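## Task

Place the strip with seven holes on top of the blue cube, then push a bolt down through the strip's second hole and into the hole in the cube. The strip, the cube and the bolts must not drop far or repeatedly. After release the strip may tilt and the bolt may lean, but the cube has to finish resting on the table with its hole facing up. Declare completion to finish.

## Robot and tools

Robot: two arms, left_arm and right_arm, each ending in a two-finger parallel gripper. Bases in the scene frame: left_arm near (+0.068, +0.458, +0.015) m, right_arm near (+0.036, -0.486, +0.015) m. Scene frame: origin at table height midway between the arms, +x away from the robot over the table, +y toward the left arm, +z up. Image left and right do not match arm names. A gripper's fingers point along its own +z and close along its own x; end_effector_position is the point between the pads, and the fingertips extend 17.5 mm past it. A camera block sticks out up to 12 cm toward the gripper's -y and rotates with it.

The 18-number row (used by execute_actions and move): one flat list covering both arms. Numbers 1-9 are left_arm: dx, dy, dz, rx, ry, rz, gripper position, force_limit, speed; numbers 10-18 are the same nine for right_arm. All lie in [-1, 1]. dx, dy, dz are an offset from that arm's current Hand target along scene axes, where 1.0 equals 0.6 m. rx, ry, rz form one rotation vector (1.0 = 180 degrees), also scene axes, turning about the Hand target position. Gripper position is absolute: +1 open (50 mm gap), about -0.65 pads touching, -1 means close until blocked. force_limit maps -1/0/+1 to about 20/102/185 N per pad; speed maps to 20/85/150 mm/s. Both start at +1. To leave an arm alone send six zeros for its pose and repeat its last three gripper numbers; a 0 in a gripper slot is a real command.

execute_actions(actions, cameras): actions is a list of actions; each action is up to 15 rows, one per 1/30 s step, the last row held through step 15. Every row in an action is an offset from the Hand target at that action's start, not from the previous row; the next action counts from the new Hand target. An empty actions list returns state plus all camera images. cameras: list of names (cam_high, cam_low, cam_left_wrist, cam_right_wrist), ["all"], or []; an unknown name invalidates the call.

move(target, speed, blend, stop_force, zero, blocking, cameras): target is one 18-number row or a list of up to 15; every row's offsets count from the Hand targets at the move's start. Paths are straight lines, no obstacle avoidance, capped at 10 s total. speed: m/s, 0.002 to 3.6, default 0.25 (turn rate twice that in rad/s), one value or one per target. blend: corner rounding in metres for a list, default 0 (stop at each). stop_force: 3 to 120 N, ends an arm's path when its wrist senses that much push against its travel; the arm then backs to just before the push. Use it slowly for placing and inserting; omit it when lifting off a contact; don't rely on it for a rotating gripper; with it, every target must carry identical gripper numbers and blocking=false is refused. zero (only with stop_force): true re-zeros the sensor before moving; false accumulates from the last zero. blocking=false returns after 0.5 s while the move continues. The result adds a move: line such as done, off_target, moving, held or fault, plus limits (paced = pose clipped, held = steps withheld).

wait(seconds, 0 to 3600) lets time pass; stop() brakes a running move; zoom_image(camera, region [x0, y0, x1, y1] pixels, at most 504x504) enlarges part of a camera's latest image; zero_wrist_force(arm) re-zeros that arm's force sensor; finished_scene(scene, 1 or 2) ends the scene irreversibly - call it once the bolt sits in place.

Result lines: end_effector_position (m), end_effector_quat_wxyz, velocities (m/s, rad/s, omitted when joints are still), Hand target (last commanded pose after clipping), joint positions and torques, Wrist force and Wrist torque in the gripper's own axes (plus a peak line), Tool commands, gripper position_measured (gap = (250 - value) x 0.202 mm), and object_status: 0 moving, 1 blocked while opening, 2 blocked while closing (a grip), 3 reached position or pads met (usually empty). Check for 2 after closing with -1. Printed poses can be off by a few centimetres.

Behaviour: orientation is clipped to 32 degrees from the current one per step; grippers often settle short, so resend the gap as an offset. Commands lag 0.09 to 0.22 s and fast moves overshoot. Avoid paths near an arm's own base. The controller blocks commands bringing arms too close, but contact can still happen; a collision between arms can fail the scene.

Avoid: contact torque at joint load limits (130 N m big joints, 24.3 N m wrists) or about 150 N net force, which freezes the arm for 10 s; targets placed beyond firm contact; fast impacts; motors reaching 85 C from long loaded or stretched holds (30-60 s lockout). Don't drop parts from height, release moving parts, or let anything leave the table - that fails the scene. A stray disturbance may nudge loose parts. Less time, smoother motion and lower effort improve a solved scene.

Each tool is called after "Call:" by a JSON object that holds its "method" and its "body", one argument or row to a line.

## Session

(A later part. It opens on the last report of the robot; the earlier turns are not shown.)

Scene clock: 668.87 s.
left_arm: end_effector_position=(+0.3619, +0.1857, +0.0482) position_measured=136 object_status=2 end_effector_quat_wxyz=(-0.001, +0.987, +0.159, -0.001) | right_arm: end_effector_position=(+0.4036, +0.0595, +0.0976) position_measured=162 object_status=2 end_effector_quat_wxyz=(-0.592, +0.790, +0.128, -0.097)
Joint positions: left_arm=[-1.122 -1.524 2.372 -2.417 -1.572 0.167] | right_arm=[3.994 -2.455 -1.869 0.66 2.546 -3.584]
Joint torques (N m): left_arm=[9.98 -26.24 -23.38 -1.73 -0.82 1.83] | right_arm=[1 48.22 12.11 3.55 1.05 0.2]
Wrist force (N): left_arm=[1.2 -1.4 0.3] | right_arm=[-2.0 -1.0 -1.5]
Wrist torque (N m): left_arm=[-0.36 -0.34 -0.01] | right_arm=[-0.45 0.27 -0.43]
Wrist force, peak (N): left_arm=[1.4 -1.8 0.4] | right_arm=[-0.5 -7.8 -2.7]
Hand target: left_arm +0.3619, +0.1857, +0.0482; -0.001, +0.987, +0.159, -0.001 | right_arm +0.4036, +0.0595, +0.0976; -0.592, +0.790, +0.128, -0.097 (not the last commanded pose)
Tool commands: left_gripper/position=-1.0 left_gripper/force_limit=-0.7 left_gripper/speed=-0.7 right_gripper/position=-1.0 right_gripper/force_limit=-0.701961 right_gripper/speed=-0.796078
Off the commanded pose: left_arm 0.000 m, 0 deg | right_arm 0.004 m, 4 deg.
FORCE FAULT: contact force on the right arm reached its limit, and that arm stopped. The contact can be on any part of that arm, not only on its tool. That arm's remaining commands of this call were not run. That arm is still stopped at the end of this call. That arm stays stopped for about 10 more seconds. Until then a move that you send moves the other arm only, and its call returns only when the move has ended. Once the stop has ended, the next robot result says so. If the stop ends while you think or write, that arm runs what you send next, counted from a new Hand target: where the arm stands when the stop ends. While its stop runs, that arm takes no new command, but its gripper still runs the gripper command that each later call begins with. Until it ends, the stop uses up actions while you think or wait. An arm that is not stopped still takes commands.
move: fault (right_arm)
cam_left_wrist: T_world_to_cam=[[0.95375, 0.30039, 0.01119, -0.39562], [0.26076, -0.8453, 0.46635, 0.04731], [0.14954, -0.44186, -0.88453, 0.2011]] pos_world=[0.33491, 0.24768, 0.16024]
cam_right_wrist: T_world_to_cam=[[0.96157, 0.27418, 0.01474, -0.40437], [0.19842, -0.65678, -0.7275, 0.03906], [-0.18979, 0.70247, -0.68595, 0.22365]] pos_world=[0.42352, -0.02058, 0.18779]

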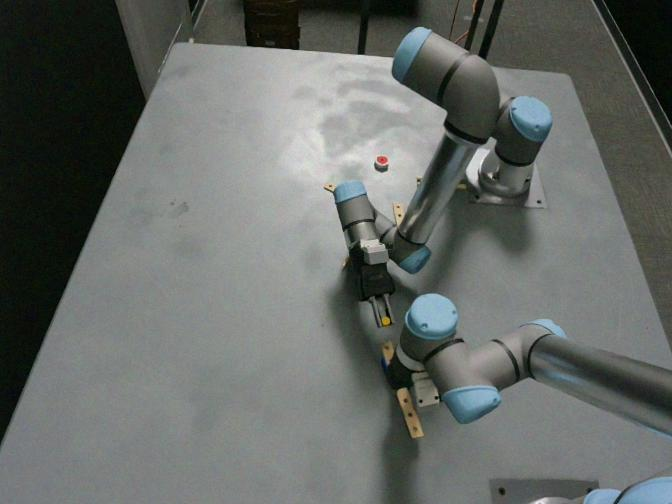

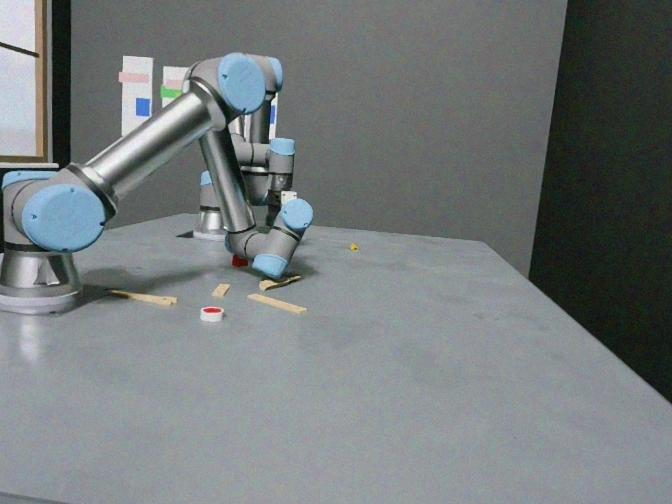

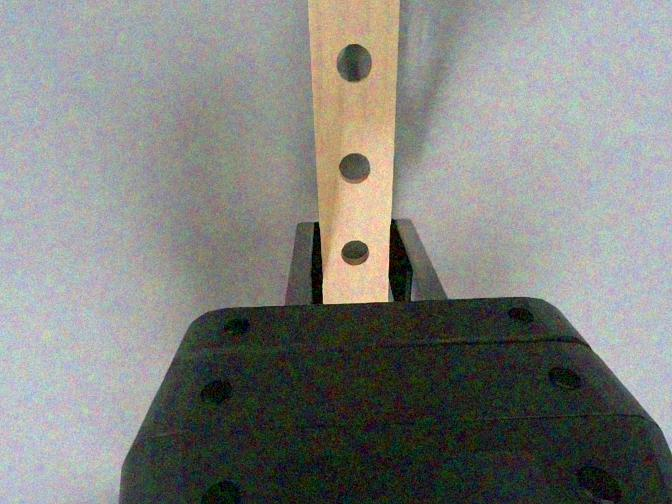

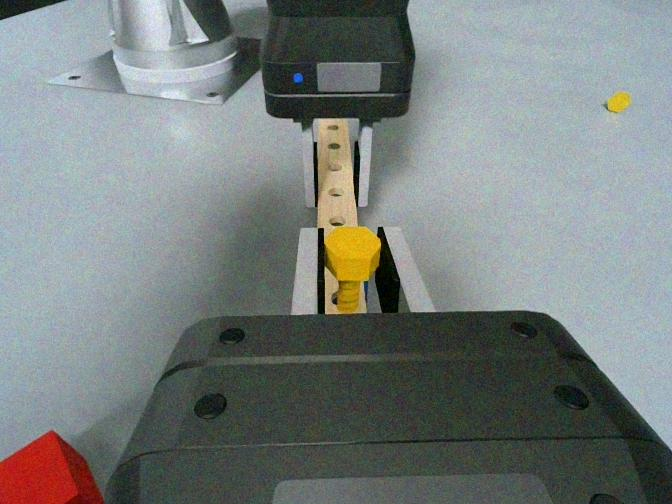

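Call:
{"method": "move", "body": {
  "target": [
    [0, 0, 0, 0, 0, 0, -1, -0.7, -0.7, 0, -0.02, 0.12, 0, 0, 0, -1, -0.7, -0.8],
    [0, 0, 0, 0, 0, 0, -1, -0.7, -0.7, 0.07, -0.2, 0.25, -0.388, -0.13, 0, -1, -0.7, -0.8]
  ],
  "speed": [0.08, 0.25],
  "cameras": ["all"]
}}

Scene clock: 884.53 s.
left_arm: end_effector_position=(+0.3619, +0.1857, +0.0482) position_measured=136 object_status=2 end_effector_quat_wxyz=(-0.001, +0.987, +0.159, -0.001) | right_arm: end_effector_position=(+0.4456, -0.0603, +0.2476) position_measured=162 object_status=2 end_effector_quat_wxyz=(-0.001, +0.987, +0.160, +0.000)
Joint positions: left_arm=[-1.122 -1.524 2.372 -2.417 -1.572 0.167] | right_arm=[4.171 -1.791 -1.57 -1.35 1.572 -4.001]
Joint torques (N m): left_arm=[10.09 -24.72 -28.77 -1.61 -0.29 1.93] | right_arm=[-7.3 42.93 15.03 2.2 -0.6 -2.35]
Wrist force (N): left_arm=[1.3 -1.7 0.5] | right_arm=[-0.7 1.0 -1.4]
Wrist torque (N m): left_arm=[-0.40 -0.36 0.00] | right_arm=[0.11 0.29 -0.19]
Wrist force, peak (N): left_arm=[1.4 -1.8 0.5] | right_arm=[-1.8 -2.6 -1.7]
Hand target: left_arm +0.3619, +0.1857, +0.0482; -0.001, +0.987, +0.159, -0.001 | right_arm +0.4456, -0.0605, +0.2476; -0.001, +0.987, +0.160, +0.000
Off the commanded pose: left_arm 0.000 m, 0 deg | right_arm 0.000 m, 0 deg.
FORCE FAULT, CONTINUED: the right arm's stop, for the force fault that an earlier result reported, is over. The rest of the stop counts as 19 of the actions that you can send in this scene. The stop ended before this call began, so that arm ran this call's commands, counted from a new Hand target: where the arm stood when the stop ended.
move: done
cam_left_wrist: T_world_to_cam=[[0.95375, 0.30039, 0.01119, -0.39562], [0.26076, -0.8453, 0.46635, 0.04731], [0.14954, -0.44186, -0.88453, 0.2011]] pos_world=[0.33491, 0.24768, 0.16024]
cam_right_wrist: T_world_to_cam=[[0.94668, 0.31862, 0.04781, -0.41294], [0.26372, -0.85155, 0.45312, -0.27202], [0.18508, -0.41635, -0.89016, 0.23466]] pos_world=[0.41923, -0.00236, 0.35188]

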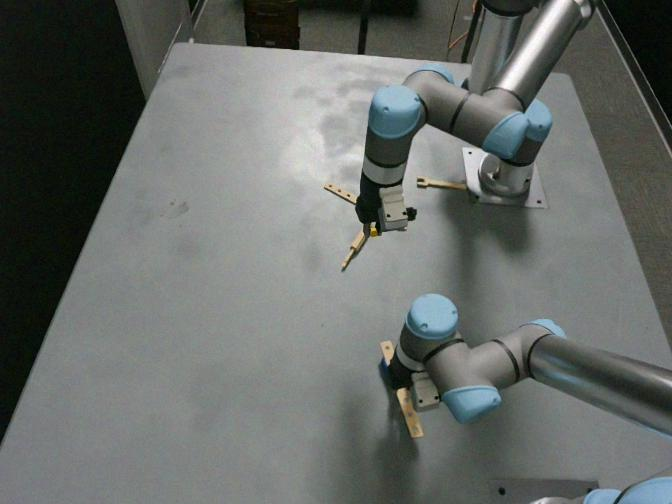

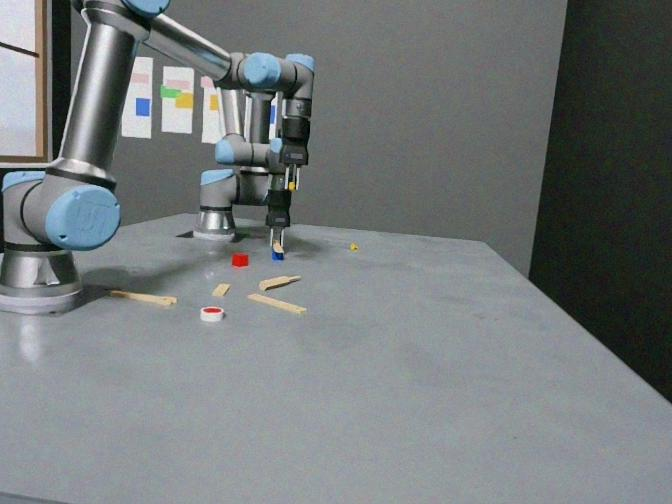

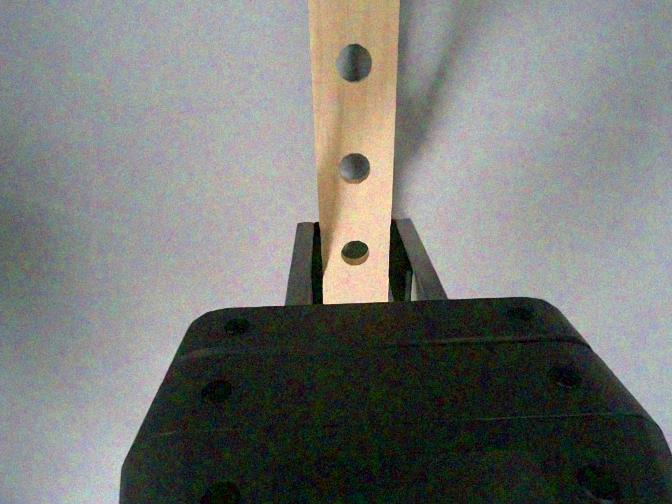

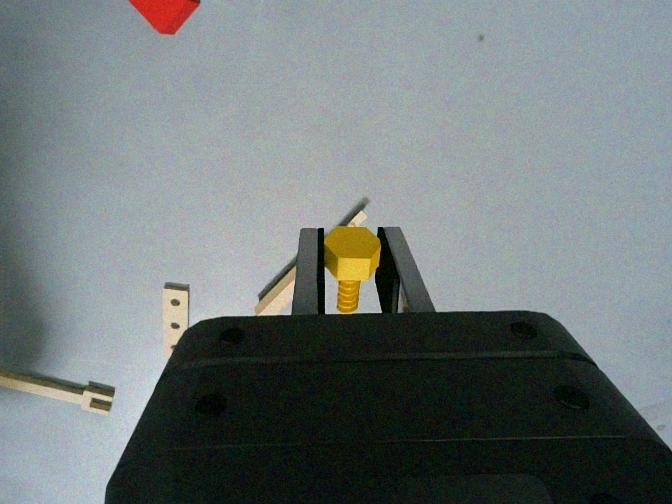

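Call:
{"method": "move", "body": {
  "target": [
    [0, 0, 0, 0, 0, 0, -1, -0.7, -0.7, 0.02, -0.14, -0.033, 0, 0, -0.625, -1, -0.7, -0.8],
    [0, 0, 0, 0, 0, 0, -1, -0.7, -0.7, 0.039, -0.279, -0.067, 0, 0, 0.749, -1, -0.7, -0.8]
  ],
  "speed": 0.7,
  "blend": [0.1, 0]
}}

Call:
{"method": "move", "body": {
  "target": [0, 0, 0, 0, 0, 0, -1, -0.7, -0.7, -0.22, 0.212, 0.673, 0.52, 0.541, 0, -1, -0.7, -0.8],
  "speed": 0.4,
  "cameras": ["all"]
}}

Scene clock: 896.47 s.
left_arm: end_effector_position=(+0.3619, +0.1857, +0.0482) position_measured=136 object_status=2 end_effector_quat_wxyz=(-0.001, +0.987, +0.159, -0.001) | right_arm: end_effector_position=(+0.4691, -0.2279, +0.2074) position_measured=162 object_status=2 end_effector_quat_wxyz=(+0.000, +0.232, +0.973, -0.001) end_effector_velocity=(+0.000, +0.000, +0.001) end_effector_angular_velocity=(+0.001, +0.000, -0.005)
Joint positions: left_arm=[-1.122 -1.524 2.372 -2.417 -1.572 0.167] | right_arm=[3.945 -1.615 -1.879 -1.22 1.57 -0.297]
Joint velocities: left_arm=[within noise] | right_arm=[0 0 0.002 -0.001 0 0.005]
Joint torques (N m): left_arm=[9.77 -25.74 -29.7 -1.5 -0.62 1.59] | right_arm=[8.72 20.8 33.24 1.75 0.51 2.09]
Wrist force (N): left_arm=[1.4 -1.4 0.3] | right_arm=[-0.1 0.8 -1.8]
Wrist torque (N m): left_arm=[-0.36 -0.37 -0.02] | right_arm=[0.08 0.20 -0.10]
Wrist force, peak (N): left_arm=[1.5 -1.6 0.6] | right_arm=[0.0 1.2 -1.8]
Hand target: left_arm +0.3619, +0.1857, +0.0482; -0.001, +0.987, +0.159, -0.001 | right_arm +0.4690, -0.2279, +0.2074; +0.000, +0.232, +0.973, -0.001
Off the commanded pose: left_arm 0.000 m, 0 deg | right_arm 0.000 m, 0 deg.
move: done

Scene clock: 899.23 s.
left_arm: end_effector_position=(+0.3619, +0.1857, +0.0482) position_measured=136 object_status=2 end_effector_quat_wxyz=(-0.001, +0.987, +0.159, -0.001) | right_arm: end_effector_position=(+0.3723, -0.1336, +0.5071) position_measured=162 object_status=2 end_effector_quat_wxyz=(+0.620, -0.172, -0.672, -0.367)
Joint positions: left_arm=[-1.122 -1.524 2.372 -2.417 -1.572 0.167] | right_arm=[3.701 -1.944 -1.14 -3.368 2.915 -2.018]
Joint torques (N m): left_arm=[9.33 -26.34 -29.65 -1.62 -0.71 1.83] | right_arm=[-7.51 37.69 12.78 -0.43 1.54 1.49]
Wrist force (N): left_arm=[1.1 -1.4 0.6] | right_arm=[-1.8 -1.3 0.6]
Wrist torque (N m): left_arm=[-0.35 -0.34 -0.01] | right_arm=[-0.36 0.01 -0.13]
Wrist force, peak (N): left_arm=[1.4 -1.6 0.7] | right_arm=[-0.4 -4.0 7.2]
Hand target: left_arm +0.3619, +0.1857, +0.0482; -0.001, +0.987, +0.159, -0.001 | right_arm +0.3724, -0.1335, +0.5070; +0.620, -0.173, -0.672, -0.367 (not the last commanded pose)
Off the commanded pose: left_arm 0.000 m, 0 deg | right_arm 0.115 m, 43 deg.
move: held (right_arm; a check stopped the path); limits=held
pose unreachable (right arm): on one or more control steps of this call, first in action 0 (counted from 0), this arm could not follow its commanded pose, so it was not sent that pose on those steps. It may still have moved: this result reports where it is.
cause: moving toward the commanded pose would bring two parts of the arm too close to each other (its gripper and another part of the arm, with joints 4 (wrist 1) to 6 (wrist 3) between them, 15 mm apart when it was first held).
cam_left_wrist: T_world_to_cam=[[0.95375, 0.30039, 0.01119, -0.39562], [0.26076, -0.8453, 0.46635, 0.04731], [0.14954, -0.44186, -0.88453, 0.2011]] pos_world=[0.33491, 0.24768, 0.16024]
cam_right_wrist: T_world_to_cam=[[-0.13996, -0.25888, 0.95571, -0.46552], [0.93574, 0.28099, 0.21315, -0.40988], [-0.32373, 0.92413, 0.20292, 0.26292]] pos_world=[0.4035, -0.24832, 0.47891]

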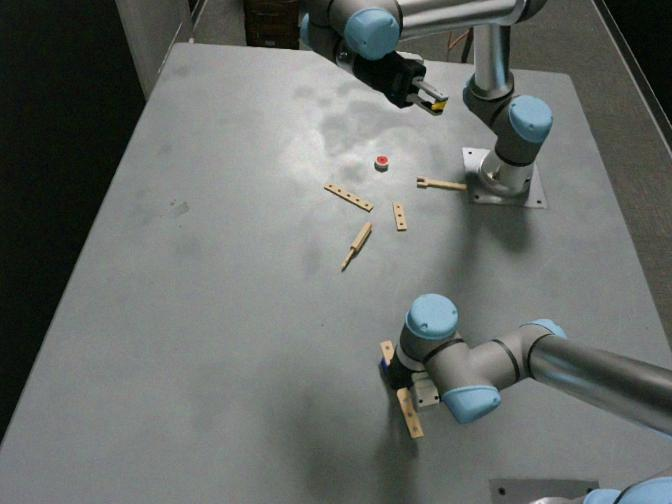

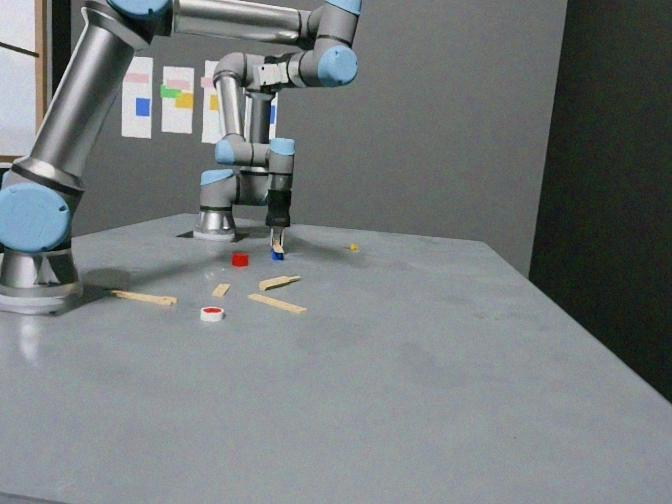

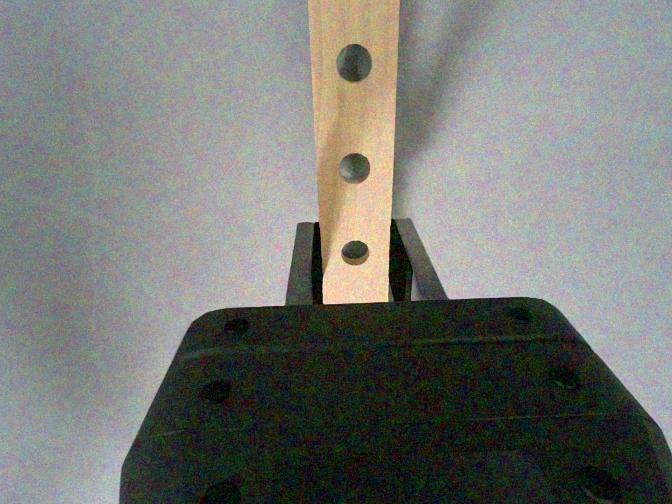

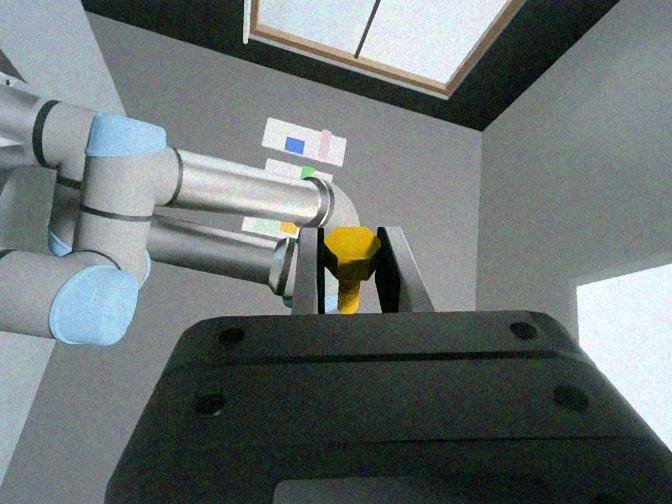

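Call:
{"method": "move", "body": {
  "target": [0, 0, 0, 0, 0, 0, -1, -0.7, -0.7, 0.161, -0.157, -0.499, -0.3557, -0.368, 0.009, -1, -0.7, -0.8],
  "speed": 0.25,
  "cameras": ["cam_right_wrist", "cam_high"]
}}

Scene clock: 973.63 s.
left_arm: end_effector_position=(+0.3619, +0.1857, +0.0482) position_measured=136 object_status=2 end_effector_quat_wxyz=(-0.001, +0.987, +0.159, -0.001) | right_arm: end_effector_position=(+0.4689, -0.2277, +0.2075) position_measured=162 object_status=2 end_effector_quat_wxyz=(-0.001, +0.232, +0.973, +0.000)
Joint positions: left_arm=[-1.122 -1.524 2.372 -2.417 -1.572 0.167] | right_arm=[3.945 -1.615 -1.878 -1.221 1.572 -0.297]
Joint torques (N m): left_arm=[10.68 -25.81 -29.35 -1.26 -0.38 1.57] | right_arm=[-5.54 30.01 31.96 3.08 -1.56 -2.04]
Wrist force (N): left_arm=[1.1 -1.5 0.4] | right_arm=[-0.6 0.8 -1.5]
Wrist torque (N m): left_arm=[-0.37 -0.33 -0.01] | right_arm=[0.10 0.29 -0.14]
Wrist force, peak (N): left_arm=[1.5 -1.6 0.6] | right_arm=[-2.1 -1.3 0.6]
Hand target: left_arm +0.3619, +0.1857, +0.0482; -0.001, +0.987, +0.159, -0.001 | right_arm +0.4690, -0.2277, +0.2076; -0.001, +0.232, +0.973, +0.000
Off the commanded pose: left_arm 0.000 m, 0 deg | right_arm 0.000 m, 0 deg.
move: done
cam_right_wrist: T_world_to_cam=[[-0.89314, 0.44708, 0.04931, 0.51188], [0.41881, 0.78663, 0.45368, -0.1024], [0.16404, 0.42584, -0.8898, 0.32656]] pos_world=[0.4465, -0.28736, 0.31179]
Images, in order (width x height): cam_high 672x504, cam_right_wrist 672x504.

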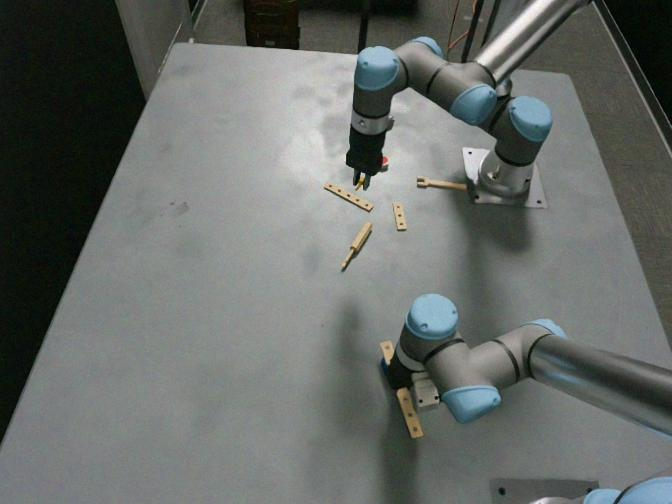

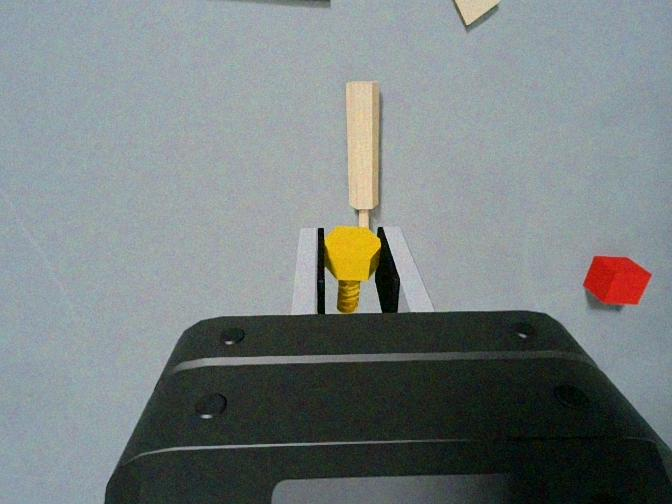

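Call:
{"method": "move", "body": {
  "target": [
    [0, 0, 0, 0, 0, 0, -1, -0.7, -0.7, -0.08, 0.06, -0.05, 0, 0, 0.6256, -1, -0.7, -0.8],
    [0, 0, 0, 0, 0, 0, -1, -0.7, -0.7, -0.165, 0.1295, -0.246, 0, 0, -0.749, -1, -0.7, -0.8],
    [0, 0, 0, 0, 0, 0, -1, -0.7, -0.7, -0.165, 0.1295, -0.3043, 0, 0, -0.749, -1, -0.7, -0.8]
  ],
  "speed": [0.7, 0.7, 0.1],
  "blend": [0.1, 0.01, 0],
  "cameras": ["cam_right_wrist"]
}}

Call:
{"method": "move", "body": {
  "target": [0, 0, 0, 0, 0, 0, -1, -0.7, -0.7, 0, 0, -0.0105, 0, 0, 0, -1, -0.7, -0.8],
  "speed": 0.01,
  "stop_force": 4
}}

Scene clock: 1001.37 s.
left_arm: end_effector_position=(+0.3619, +0.1857, +0.0482) position_measured=136 object_status=2 end_effector_quat_wxyz=(-0.001, +0.987, +0.159, -0.001) | right_arm: end_effector_position=(+0.3700, -0.1501, +0.0250) position_measured=162 object_status=2 end_effector_quat_wxyz=(-0.001, +0.987, +0.160, +0.000)
Joint positions: left_arm=[-1.122 -1.524 2.372 -2.417 -1.572 0.167] | right_arm=[4.213 -1.826 -2.204 -0.681 1.571 -3.959]
Joint torques (N m): left_arm=[9.59 -24.76 -27.71 -1.42 -0.58 1.76] | right_arm=[-6.94 29.62 26.15 3.76 -1.85 -2.21]
Wrist force (N): left_arm=[1.4 -1.5 0.6] | right_arm=[-0.7 1.0 -1.2]
Wrist torque (N m): left_arm=[-0.37 -0.37 -0.01] | right_arm=[0.11 0.31 -0.20]
Wrist force, peak (N): left_arm=[1.4 -1.8 0.8] | right_arm=[-0.8 1.0 -3.0]
Hand target: left_arm +0.3619, +0.1857, +0.0482; -0.001, +0.987, +0.159, -0.001 | right_arm +0.3700, -0.1500, +0.0250; -0.001, +0.987, +0.160, +0.000
Off the commanded pose: left_arm 0.000 m, 0 deg | right_arm 0.000 m, 0 deg.
move: done
cam_right_wrist: T_world_to_cam=[[0.94669, 0.31841, 0.04885, -0.30213], [0.26295, -0.85142, 0.4538, -0.22736], [0.18609, -0.41676, -0.88976, 0.01276]] pos_world=[0.34343, -0.09206, 0.12929]

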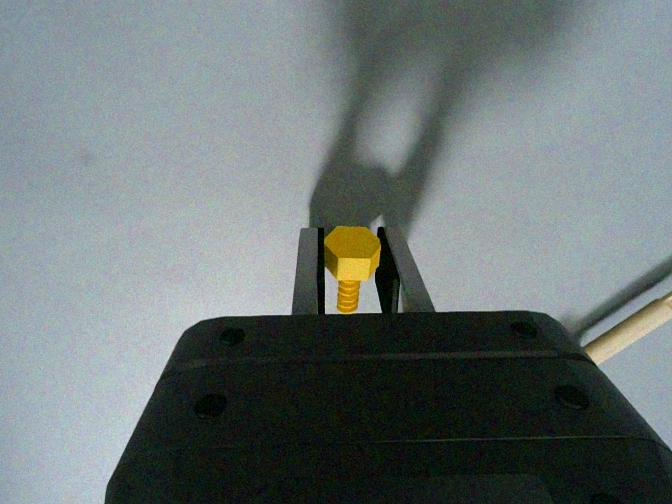

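Scene clock: 1003.03 s.
left_arm: end_effector_position=(+0.3619, +0.1857, +0.0482) position_measured=136 object_status=2 end_effector_quat_wxyz=(-0.001, +0.987, +0.159, -0.001) | right_arm: end_effector_position=(+0.3700, -0.1500, +0.0195) position_measured=162 object_status=2 end_effector_quat_wxyz=(-0.001, +0.987, +0.160, +0.000)
Joint positions: left_arm=[-1.122 -1.524 2.372 -2.417 -1.572 0.167] | right_arm=[4.213 -1.839 -2.208 -0.664 1.571 -3.959]
Joint torques (N m): left_arm=[10.14 -25.77 -29.65 -1.5 -0.54 1.45] | right_arm=[-6.54 35.41 24.48 2 -1.84 -2.26]
Wrist force (N): left_arm=[1.3 -1.3 0.8] | right_arm=[0.1 0.7 -5.7]
Wrist torque (N m): left_arm=[-0.33 -0.35 -0.01] | right_arm=[0.16 0.37 -0.19]
Wrist force, peak (N): left_arm=[1.4 -1.5 0.6] | right_arm=[-4.1 -0.6 -14.5]
Hand target: left_arm +0.3619, +0.1857, +0.0482; -0.001, +0.987, +0.159, -0.001 | right_arm +0.3700, -0.1500, +0.0195; -0.001, +0.987, +0.160, +0.000 (not the last commanded pose)
Off the commanded pose: left_arm 0.000 m, 0 deg | right_arm 0.001 m, 0 deg.
move: contact (right_arm)

Call:
{"method": "move", "body": {
  "target": [
    [0, 0, 0, 0, 0, 0, -1, -0.7, -0.7, 0, 0, 0, 0, 0, 0, 1, -0.7, -0.5],
    [0, 0, 0, 0, 0, 0, -1, -0.7, -0.7, 0, 0, 0.0167, 0, 0, 0, 1, -0.7, -0.5],
    [0, 0, 0, 0, 0, 0, -1, -0.7, -0.7, -0.0032, 0.0093, 0.0167, -0.1318, -0.0436, 0, 1, -0.7, -0.5],
    [0, 0, 0, 0, 0, 0, -1, -0.7, -0.7, -0.0032, 0.0093, 0.0045, -0.1318, -0.0436, 0, 1, -0.7, -0.5]
  ],
  "speed": [0.05, 0.1, 0.2, 0.03],
  "cameras": ["cam_right_wrist", "cam_low"]
}}

Call:
{"method": "zoom_image", "body": {
  "camera": "cam_right_wrist",
  "region": [240, 180, 440, 320]
}}

Call:
{"method": "zoom_image", "body": {
  "camera": "cam_low",
  "region": [230, 200, 340, 290]
}}

Scene clock: 1024.83 s.
left_arm: end_effector_position=(+0.3619, +0.1857, +0.0482) position_measured=136 object_status=2 end_effector_quat_wxyz=(-0.001, +0.987, +0.159, -0.001) | right_arm: end_effector_position=(+0.3680, -0.1445, +0.0221) position_measured=3 object_status=3 end_effector_quat_wxyz=(+0.213, +0.964, +0.156, +0.035)
Joint positions: left_arm=[-1.122 -1.524 2.372 -2.417 -1.572 0.167] | right_arm=[4.373 -1.939 -2.006 -1.119 1.31 -3.753]
Joint torques (N m): left_arm=[8.64 -25.54 -29.23 -1.45 -0.66 1.6] | right_arm=[-7.55 42.58 20.64 0.85 -0.44 -1.98]
Wrist force (N): left_arm=[1.2 -1.2 0.7] | right_arm=[-0.6 1.6 -1.6]
Wrist torque (N m): left_arm=[-0.33 -0.35 -0.01] | right_arm=[0.24 0.26 0.00]
Wrist force, peak (N): left_arm=[1.3 -1.8 0.6] | right_arm=[0.4 0.4 -6.2]
Hand target: left_arm +0.3619, +0.1857, +0.0482; -0.001, +0.987, +0.159, -0.001 | right_arm +0.3681, -0.1445, +0.0222; +0.213, +0.964, +0.156, +0.035
Off the commanded pose: left_arm 0.000 m, 0 deg | right_arm 0.000 m, 0 deg.
move: done
cam_right_wrist: T_world_to_cam=[[0.94035, 0.3376, 0.04213, -0.29665], [0.17659, -0.59017, 0.78773, -0.15868], [0.2908, -0.7333, -0.61458, -0.07757]] pos_world=[0.32953, -0.05038, 0.08982]
Images, in order (width x height): cam_low 672x504, cam_right_wrist 672x504.

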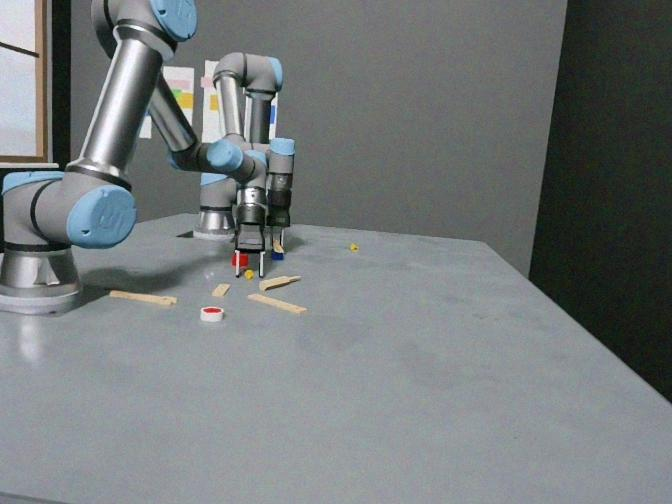

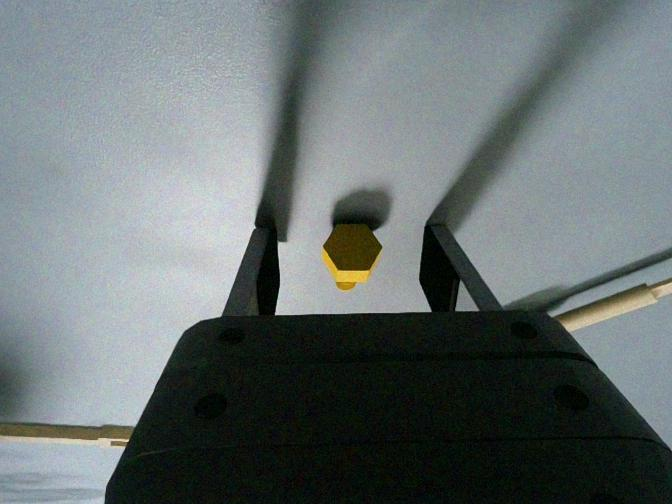

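Scaled by 2.520 from the camera's image (finer frame: 960x720).

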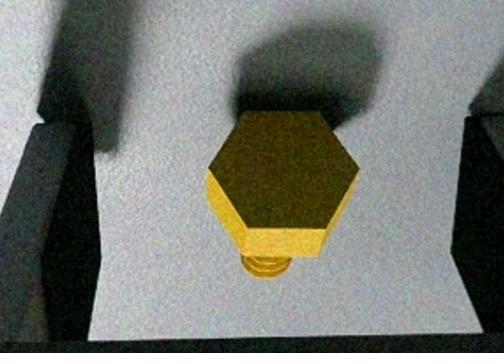

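Scaled by 4.582 from the camera's image (finer frame: 960x720).

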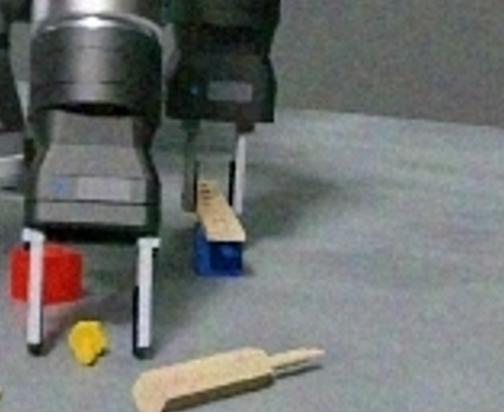

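Call:
{"method": "move", "body": {
  "target": [
    [0, 0, 0, 0, 0, 0, -1, -0.7, -0.7, 0, 0, 0.0003, 0, 0, 0, -1, -0.6, -0.8],
    [0, 0, 0, 0, 0, 0, -1, -0.7, -0.7, 0, 0, 0.12, 0, 0, 0, -1, -0.6, -0.8]
  ],
  "speed": 0.1,
  "cameras": ["cam_right_wrist", "cam_low"]
}}

Call:
{"method": "zoom_image", "body": {
  "camera": "cam_right_wrist",
  "region": [240, 180, 440, 320]
}}

Call:
{"method": "zoom_image", "body": {
  "camera": "cam_low",
  "region": [230, 180, 340, 270]
}}

Scene clock: 1036.97 s.
left_arm: end_effector_position=(+0.3619, +0.1857, +0.0482) position_measured=136 object_status=2 end_effector_quat_wxyz=(-0.001, +0.987, +0.159, -0.001) | right_arm: end_effector_position=(+0.3681, -0.1444, +0.0942) position_measured=164 object_status=2 end_effector_quat_wxyz=(+0.213, +0.964, +0.156, +0.035)
Joint positions: left_arm=[-1.122 -1.524 2.372 -2.417 -1.572 0.167] | right_arm=[4.373 -1.819 -1.936 -1.31 1.31 -3.753]
Joint torques (N m): left_arm=[9.58 -26.08 -29.36 -1.38 -0.54 1.47] | right_arm=[6.06 30.68 10.02 2.92 -0.59 2.07]
Wrist force (N): left_arm=[1.3 -1.2 0.6] | right_arm=[-0.3 1.8 -1.0]
Wrist torque (N m): left_arm=[-0.34 -0.36 0.00] | right_arm=[0.29 0.23 0.00]
Wrist force, peak (N): left_arm=[1.4 -1.7 0.6] | right_arm=[-0.3 2.3 -2.6]
Hand target: left_arm +0.3619, +0.1857, +0.0482; -0.001, +0.987, +0.159, -0.001 | right_arm +0.3681, -0.1445, +0.0942; +0.213, +0.964, +0.156, +0.035
Off the commanded pose: left_arm 0.000 m, 0 deg | right_arm 0.000 m, 0 deg.
move: done
cam_right_wrist: T_world_to_cam=[[0.94033, 0.33761, 0.04251, -0.29987], [0.17638, -0.59044, 0.78757, -0.21535], [0.29099, -0.73307, -0.61476, -0.03324]] pos_world=[0.32963, -0.05028, 0.16192]
Images, in order (width x height): cam_low 672x504, cam_right_wrist 672x504.

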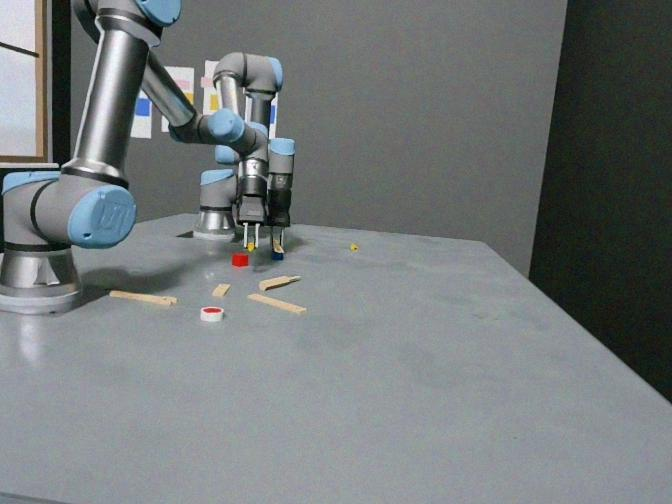

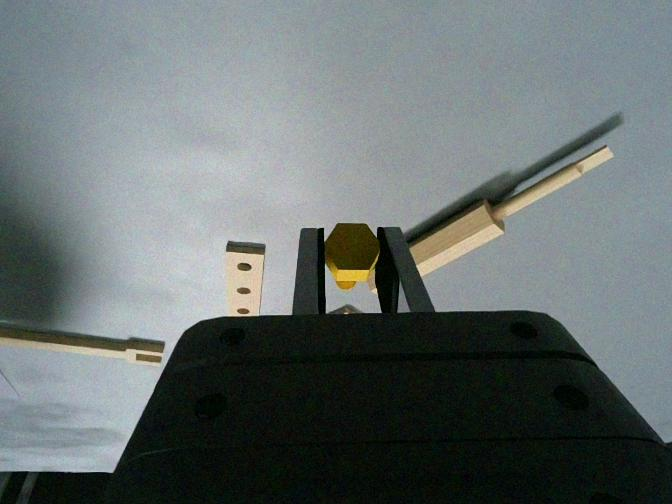

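Scaled by 2.520 from the camera's image (finer frame: 960x720).

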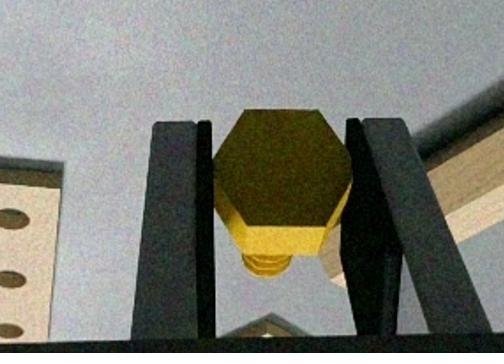

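Scaled by 4.582 from the camera's image (finer frame: 960x720).

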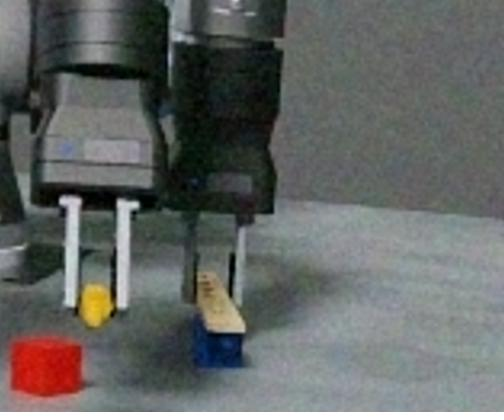

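Call:
{"method": "move", "body": {
  "target": [0, 0, 0, 0, 0, 0, -1, -0.7, -0.7, 0.0537, 0.3593, 0.0263, 0.4086, 0.1352, 0, -1, -0.6, -0.8],
  "speed": 0.25,
  "cameras": ["all"]
}}

Call:
{"method": "zoom_image", "body": {
  "camera": "cam_right_wrist",
  "region": [220, 150, 460, 330]
}}

Call:
{"method": "zoom_image", "body": {
  "camera": "cam_high",
  "region": [340, 290, 460, 410]
}}

Call:
{"method": "zoom_image", "body": {
  "camera": "cam_low",
  "region": [220, 180, 340, 280]
}}

Scene clock: 1059.07 s.
left_arm: end_effector_position=(+0.3619, +0.1857, +0.0482) position_measured=136 object_status=2 end_effector_quat_wxyz=(-0.001, +0.987, +0.159, -0.001) | right_arm: end_effector_position=(+0.4004, +0.0711, +0.1100) position_measured=164 object_status=2 end_effector_quat_wxyz=(-0.437, +0.885, +0.143, -0.070)
Joint positions: left_arm=[-1.122 -1.524 2.372 -2.417 -1.572 0.167] | right_arm=[4.08 -2.171 -1.928 0.038 2.271 -3.846]
Joint torques (N m): left_arm=[10.21 -25.48 -29.2 -1.58 -0.32 1.38] | right_arm=[9.16 40.67 5.77 5.43 1.61 -1.97]
Wrist force (N): left_arm=[1.3 -1.4 0.6] | right_arm=[-2.0 -0.1 -1.5]
Wrist torque (N m): left_arm=[-0.37 -0.36 -0.01] | right_arm=[-0.22 0.39 -0.37]
Wrist force, peak (N): left_arm=[1.6 -1.6 0.5] | right_arm=[-2.0 -1.1 -1.7]
Hand target: left_arm +0.3619, +0.1857, +0.0482; -0.001, +0.987, +0.159, -0.001 | right_arm +0.4003, +0.0711, +0.1100; -0.437, +0.885, +0.143, -0.070
Off the commanded pose: left_arm 0.000 m, 0 deg | right_arm 0.000 m, 0 deg.
move: done
cam_left_wrist: T_world_to_cam=[[0.95375, 0.30039, 0.01119, -0.39562], [0.26076, -0.8453, 0.46635, 0.04731], [0.14954, -0.44186, -0.88453, 0.2011]] pos_world=[0.33491, 0.24768, 0.16024]
cam_right_wrist: T_world_to_cam=[[0.95955, 0.2795, 0.03372, -0.40629], [0.26636, -0.86256, -0.43017, 0.01096], [-0.09115, 0.42175, -0.90212, 0.22759]] pos_world=[0.40768, 0.02703, 0.22373]

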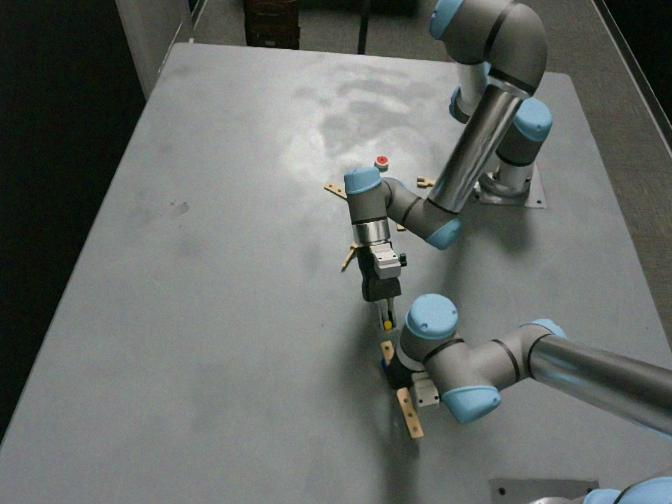

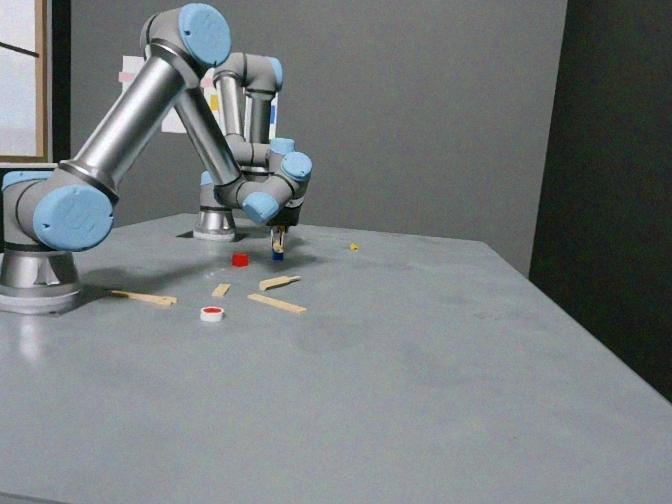

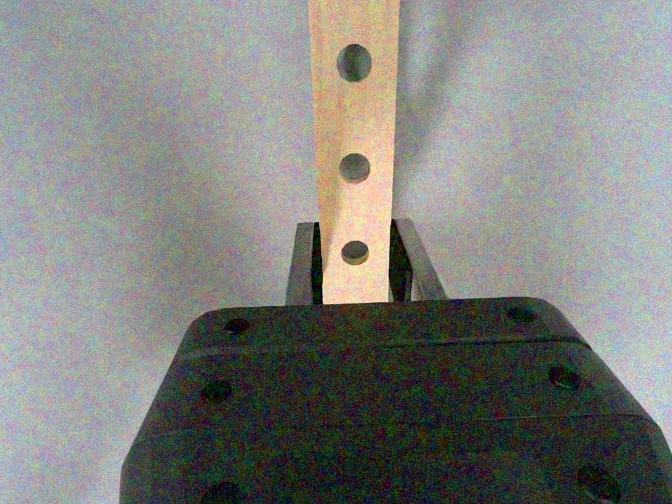

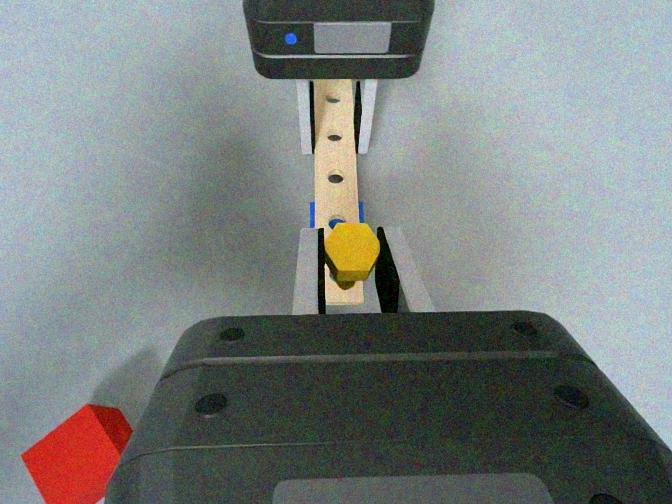

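Scaled by 2.100 from the camera's image (finer frame: 960x720).

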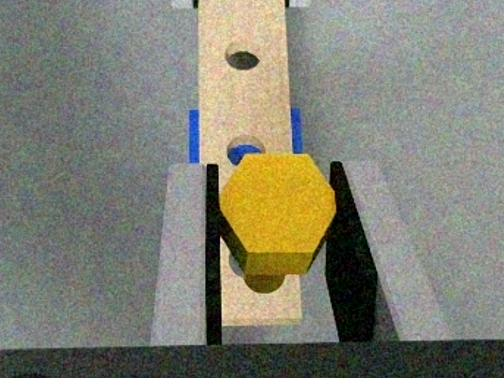

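Scaled by 4.200 from the camera's image (finer frame: 960x720).

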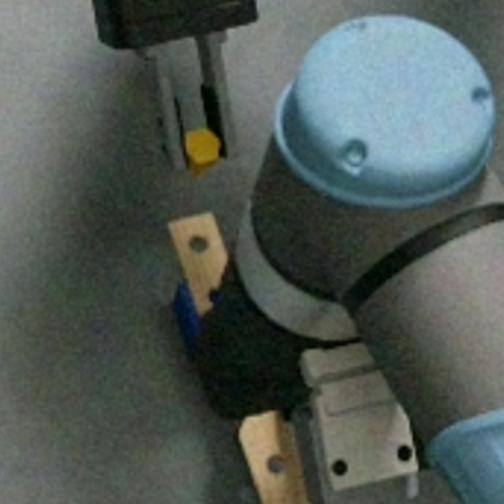

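Scaled by 4.200 from the camera's image (finer frame: 960x720).

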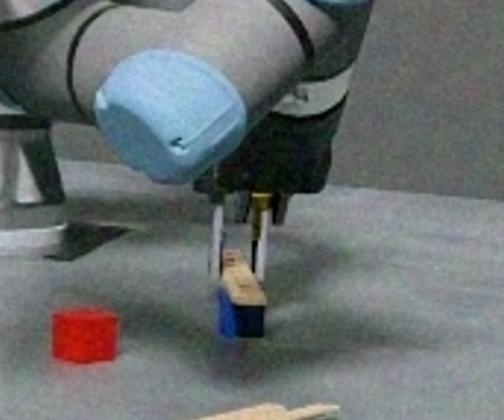

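Call:
{"method": "move", "body": {
  "target": [0, 0, 0, 0, 0, 0, -1, -0.7, -0.7, -0.0297, 0.0792, -0.0417, 0, 0, 0, -1, -0.6, -0.8],
  "speed": 0.08,
  "cameras": ["all"]
}}

Call:
{"method": "zoom_image", "body": {
  "camera": "cam_right_wrist",
  "region": [280, 190, 420, 320]
}}

Call:
{"method": "zoom_image", "body": {
  "camera": "cam_low",
  "region": [240, 210, 310, 270]
}}

Call:
{"method": "zoom_image", "body": {
  "camera": "cam_high",
  "region": [350, 310, 440, 400]
}}

Scene clock: 1106.93 s.
left_arm: end_effector_position=(+0.3619, +0.1857, +0.0482) position_measured=136 object_status=2 end_effector_quat_wxyz=(-0.001, +0.987, +0.159, -0.001) | right_arm: end_effector_position=(+0.3825, +0.1188, +0.0850) position_measured=164 object_status=2 end_effector_quat_wxyz=(-0.437, +0.885, +0.143, -0.070)
Joint positions: left_arm=[-1.122 -1.524 2.372 -2.417 -1.572 0.167] | right_arm=[4.155 -2.262 -1.863 0.11 2.225 -3.771]
Joint torques (N m): left_arm=[9.39 -26.63 -28.89 -1.42 -0.35 1.5] | right_arm=[-7.22 53.89 6.71 2.62 3.08 -2.42]
Wrist force (N): left_arm=[1.3 -1.2 0.5] | right_arm=[-1.8 -0.6 -1.7]
Wrist torque (N m): left_arm=[-0.32 -0.36 -0.01] | right_arm=[-0.30 0.34 -0.46]
Wrist force, peak (N): left_arm=[1.4 -1.6 1.0] | right_arm=[-1.7 -0.1 -3.0]
Hand target: left_arm +0.3619, +0.1857, +0.0482; -0.001, +0.987, +0.159, -0.001 | right_arm +0.3825, +0.1186, +0.0849; -0.437, +0.885, +0.143, -0.070
Off the commanded pose: left_arm 0.000 m, 0 deg | right_arm 0.000 m, 0 deg.
move: done
cam_left_wrist: T_world_to_cam=[[0.95375, 0.30039, 0.01119, -0.39562], [0.26076, -0.8453, 0.46635, 0.04731], [0.14954, -0.44186, -0.88453, 0.2011]] pos_world=[0.33491, 0.24768, 0.16024]
cam_right_wrist: T_world_to_cam=[[0.95953, 0.27958, 0.03382, -0.40162], [0.26646, -0.86243, -0.43036, 0.04611], [-0.09115, 0.42196, -0.90202, 0.18325]] pos_world=[0.38978, 0.07473, 0.19873]

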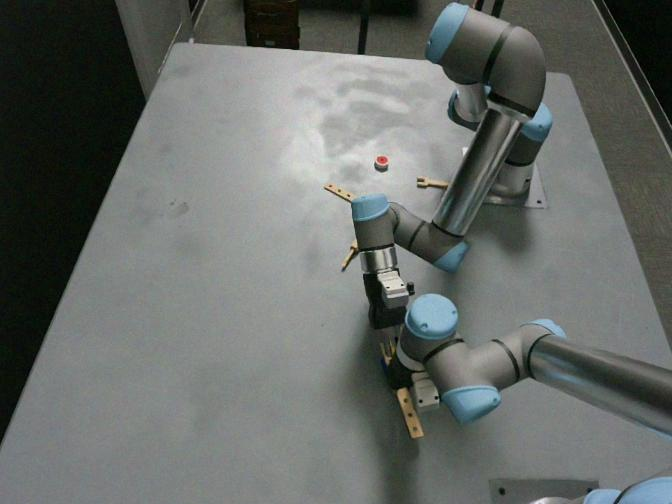

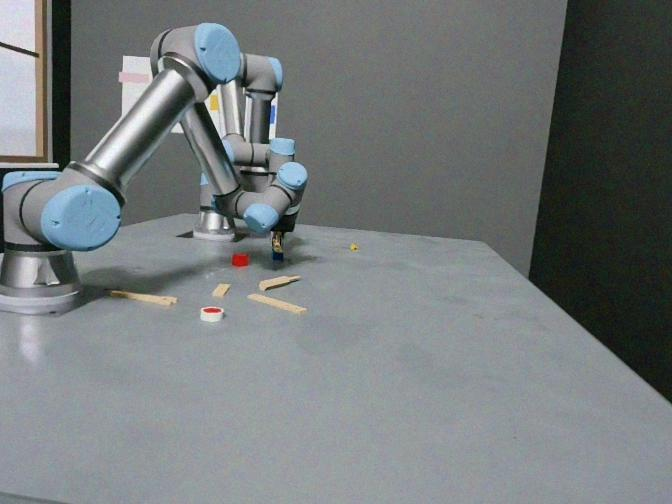

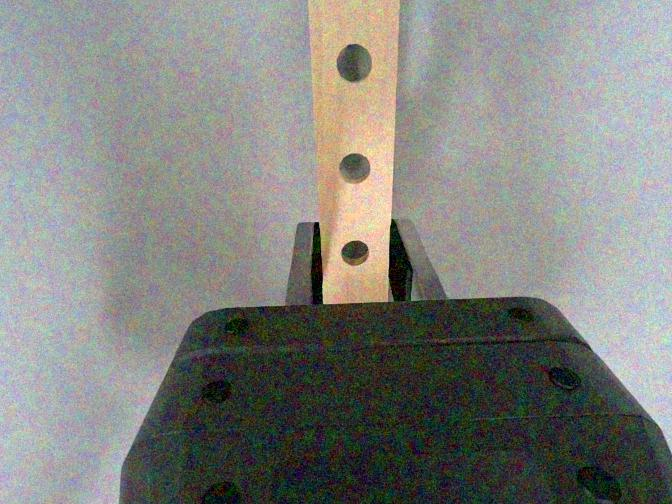

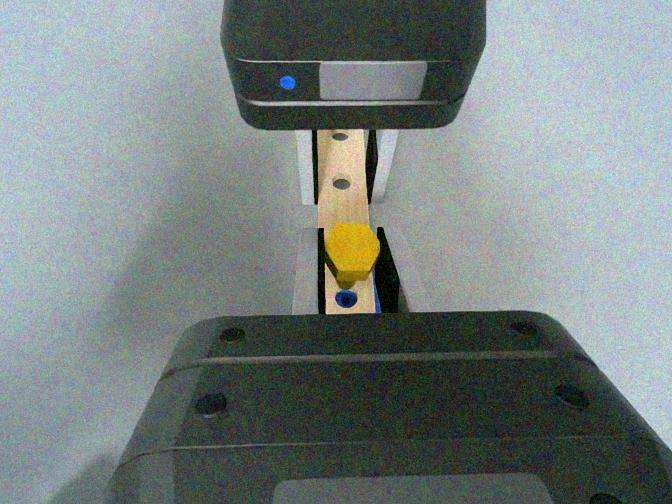

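Scaled by 3.600 from the camera's image (finer frame: 960x720).

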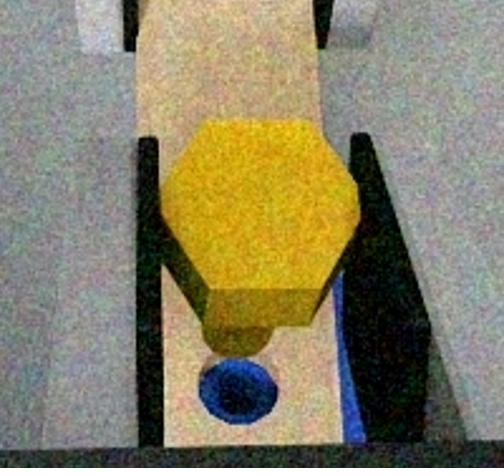

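Scaled by 7.200 from the camera's image (finer frame: 960x720).

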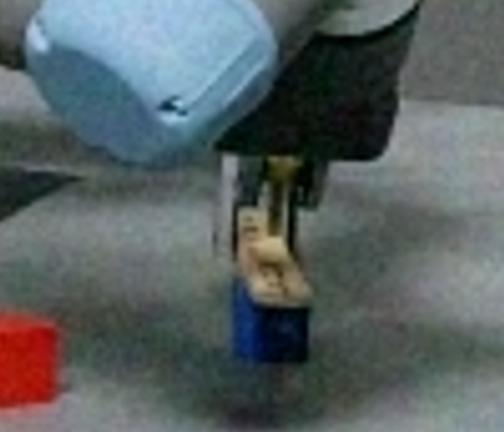

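Scaled by 5.600 from the camera's image (finer frame: 960x720).

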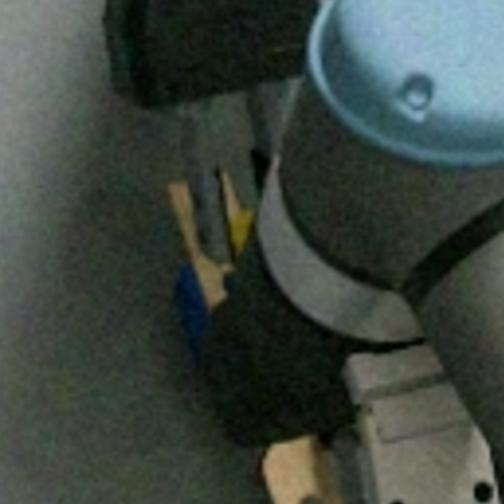

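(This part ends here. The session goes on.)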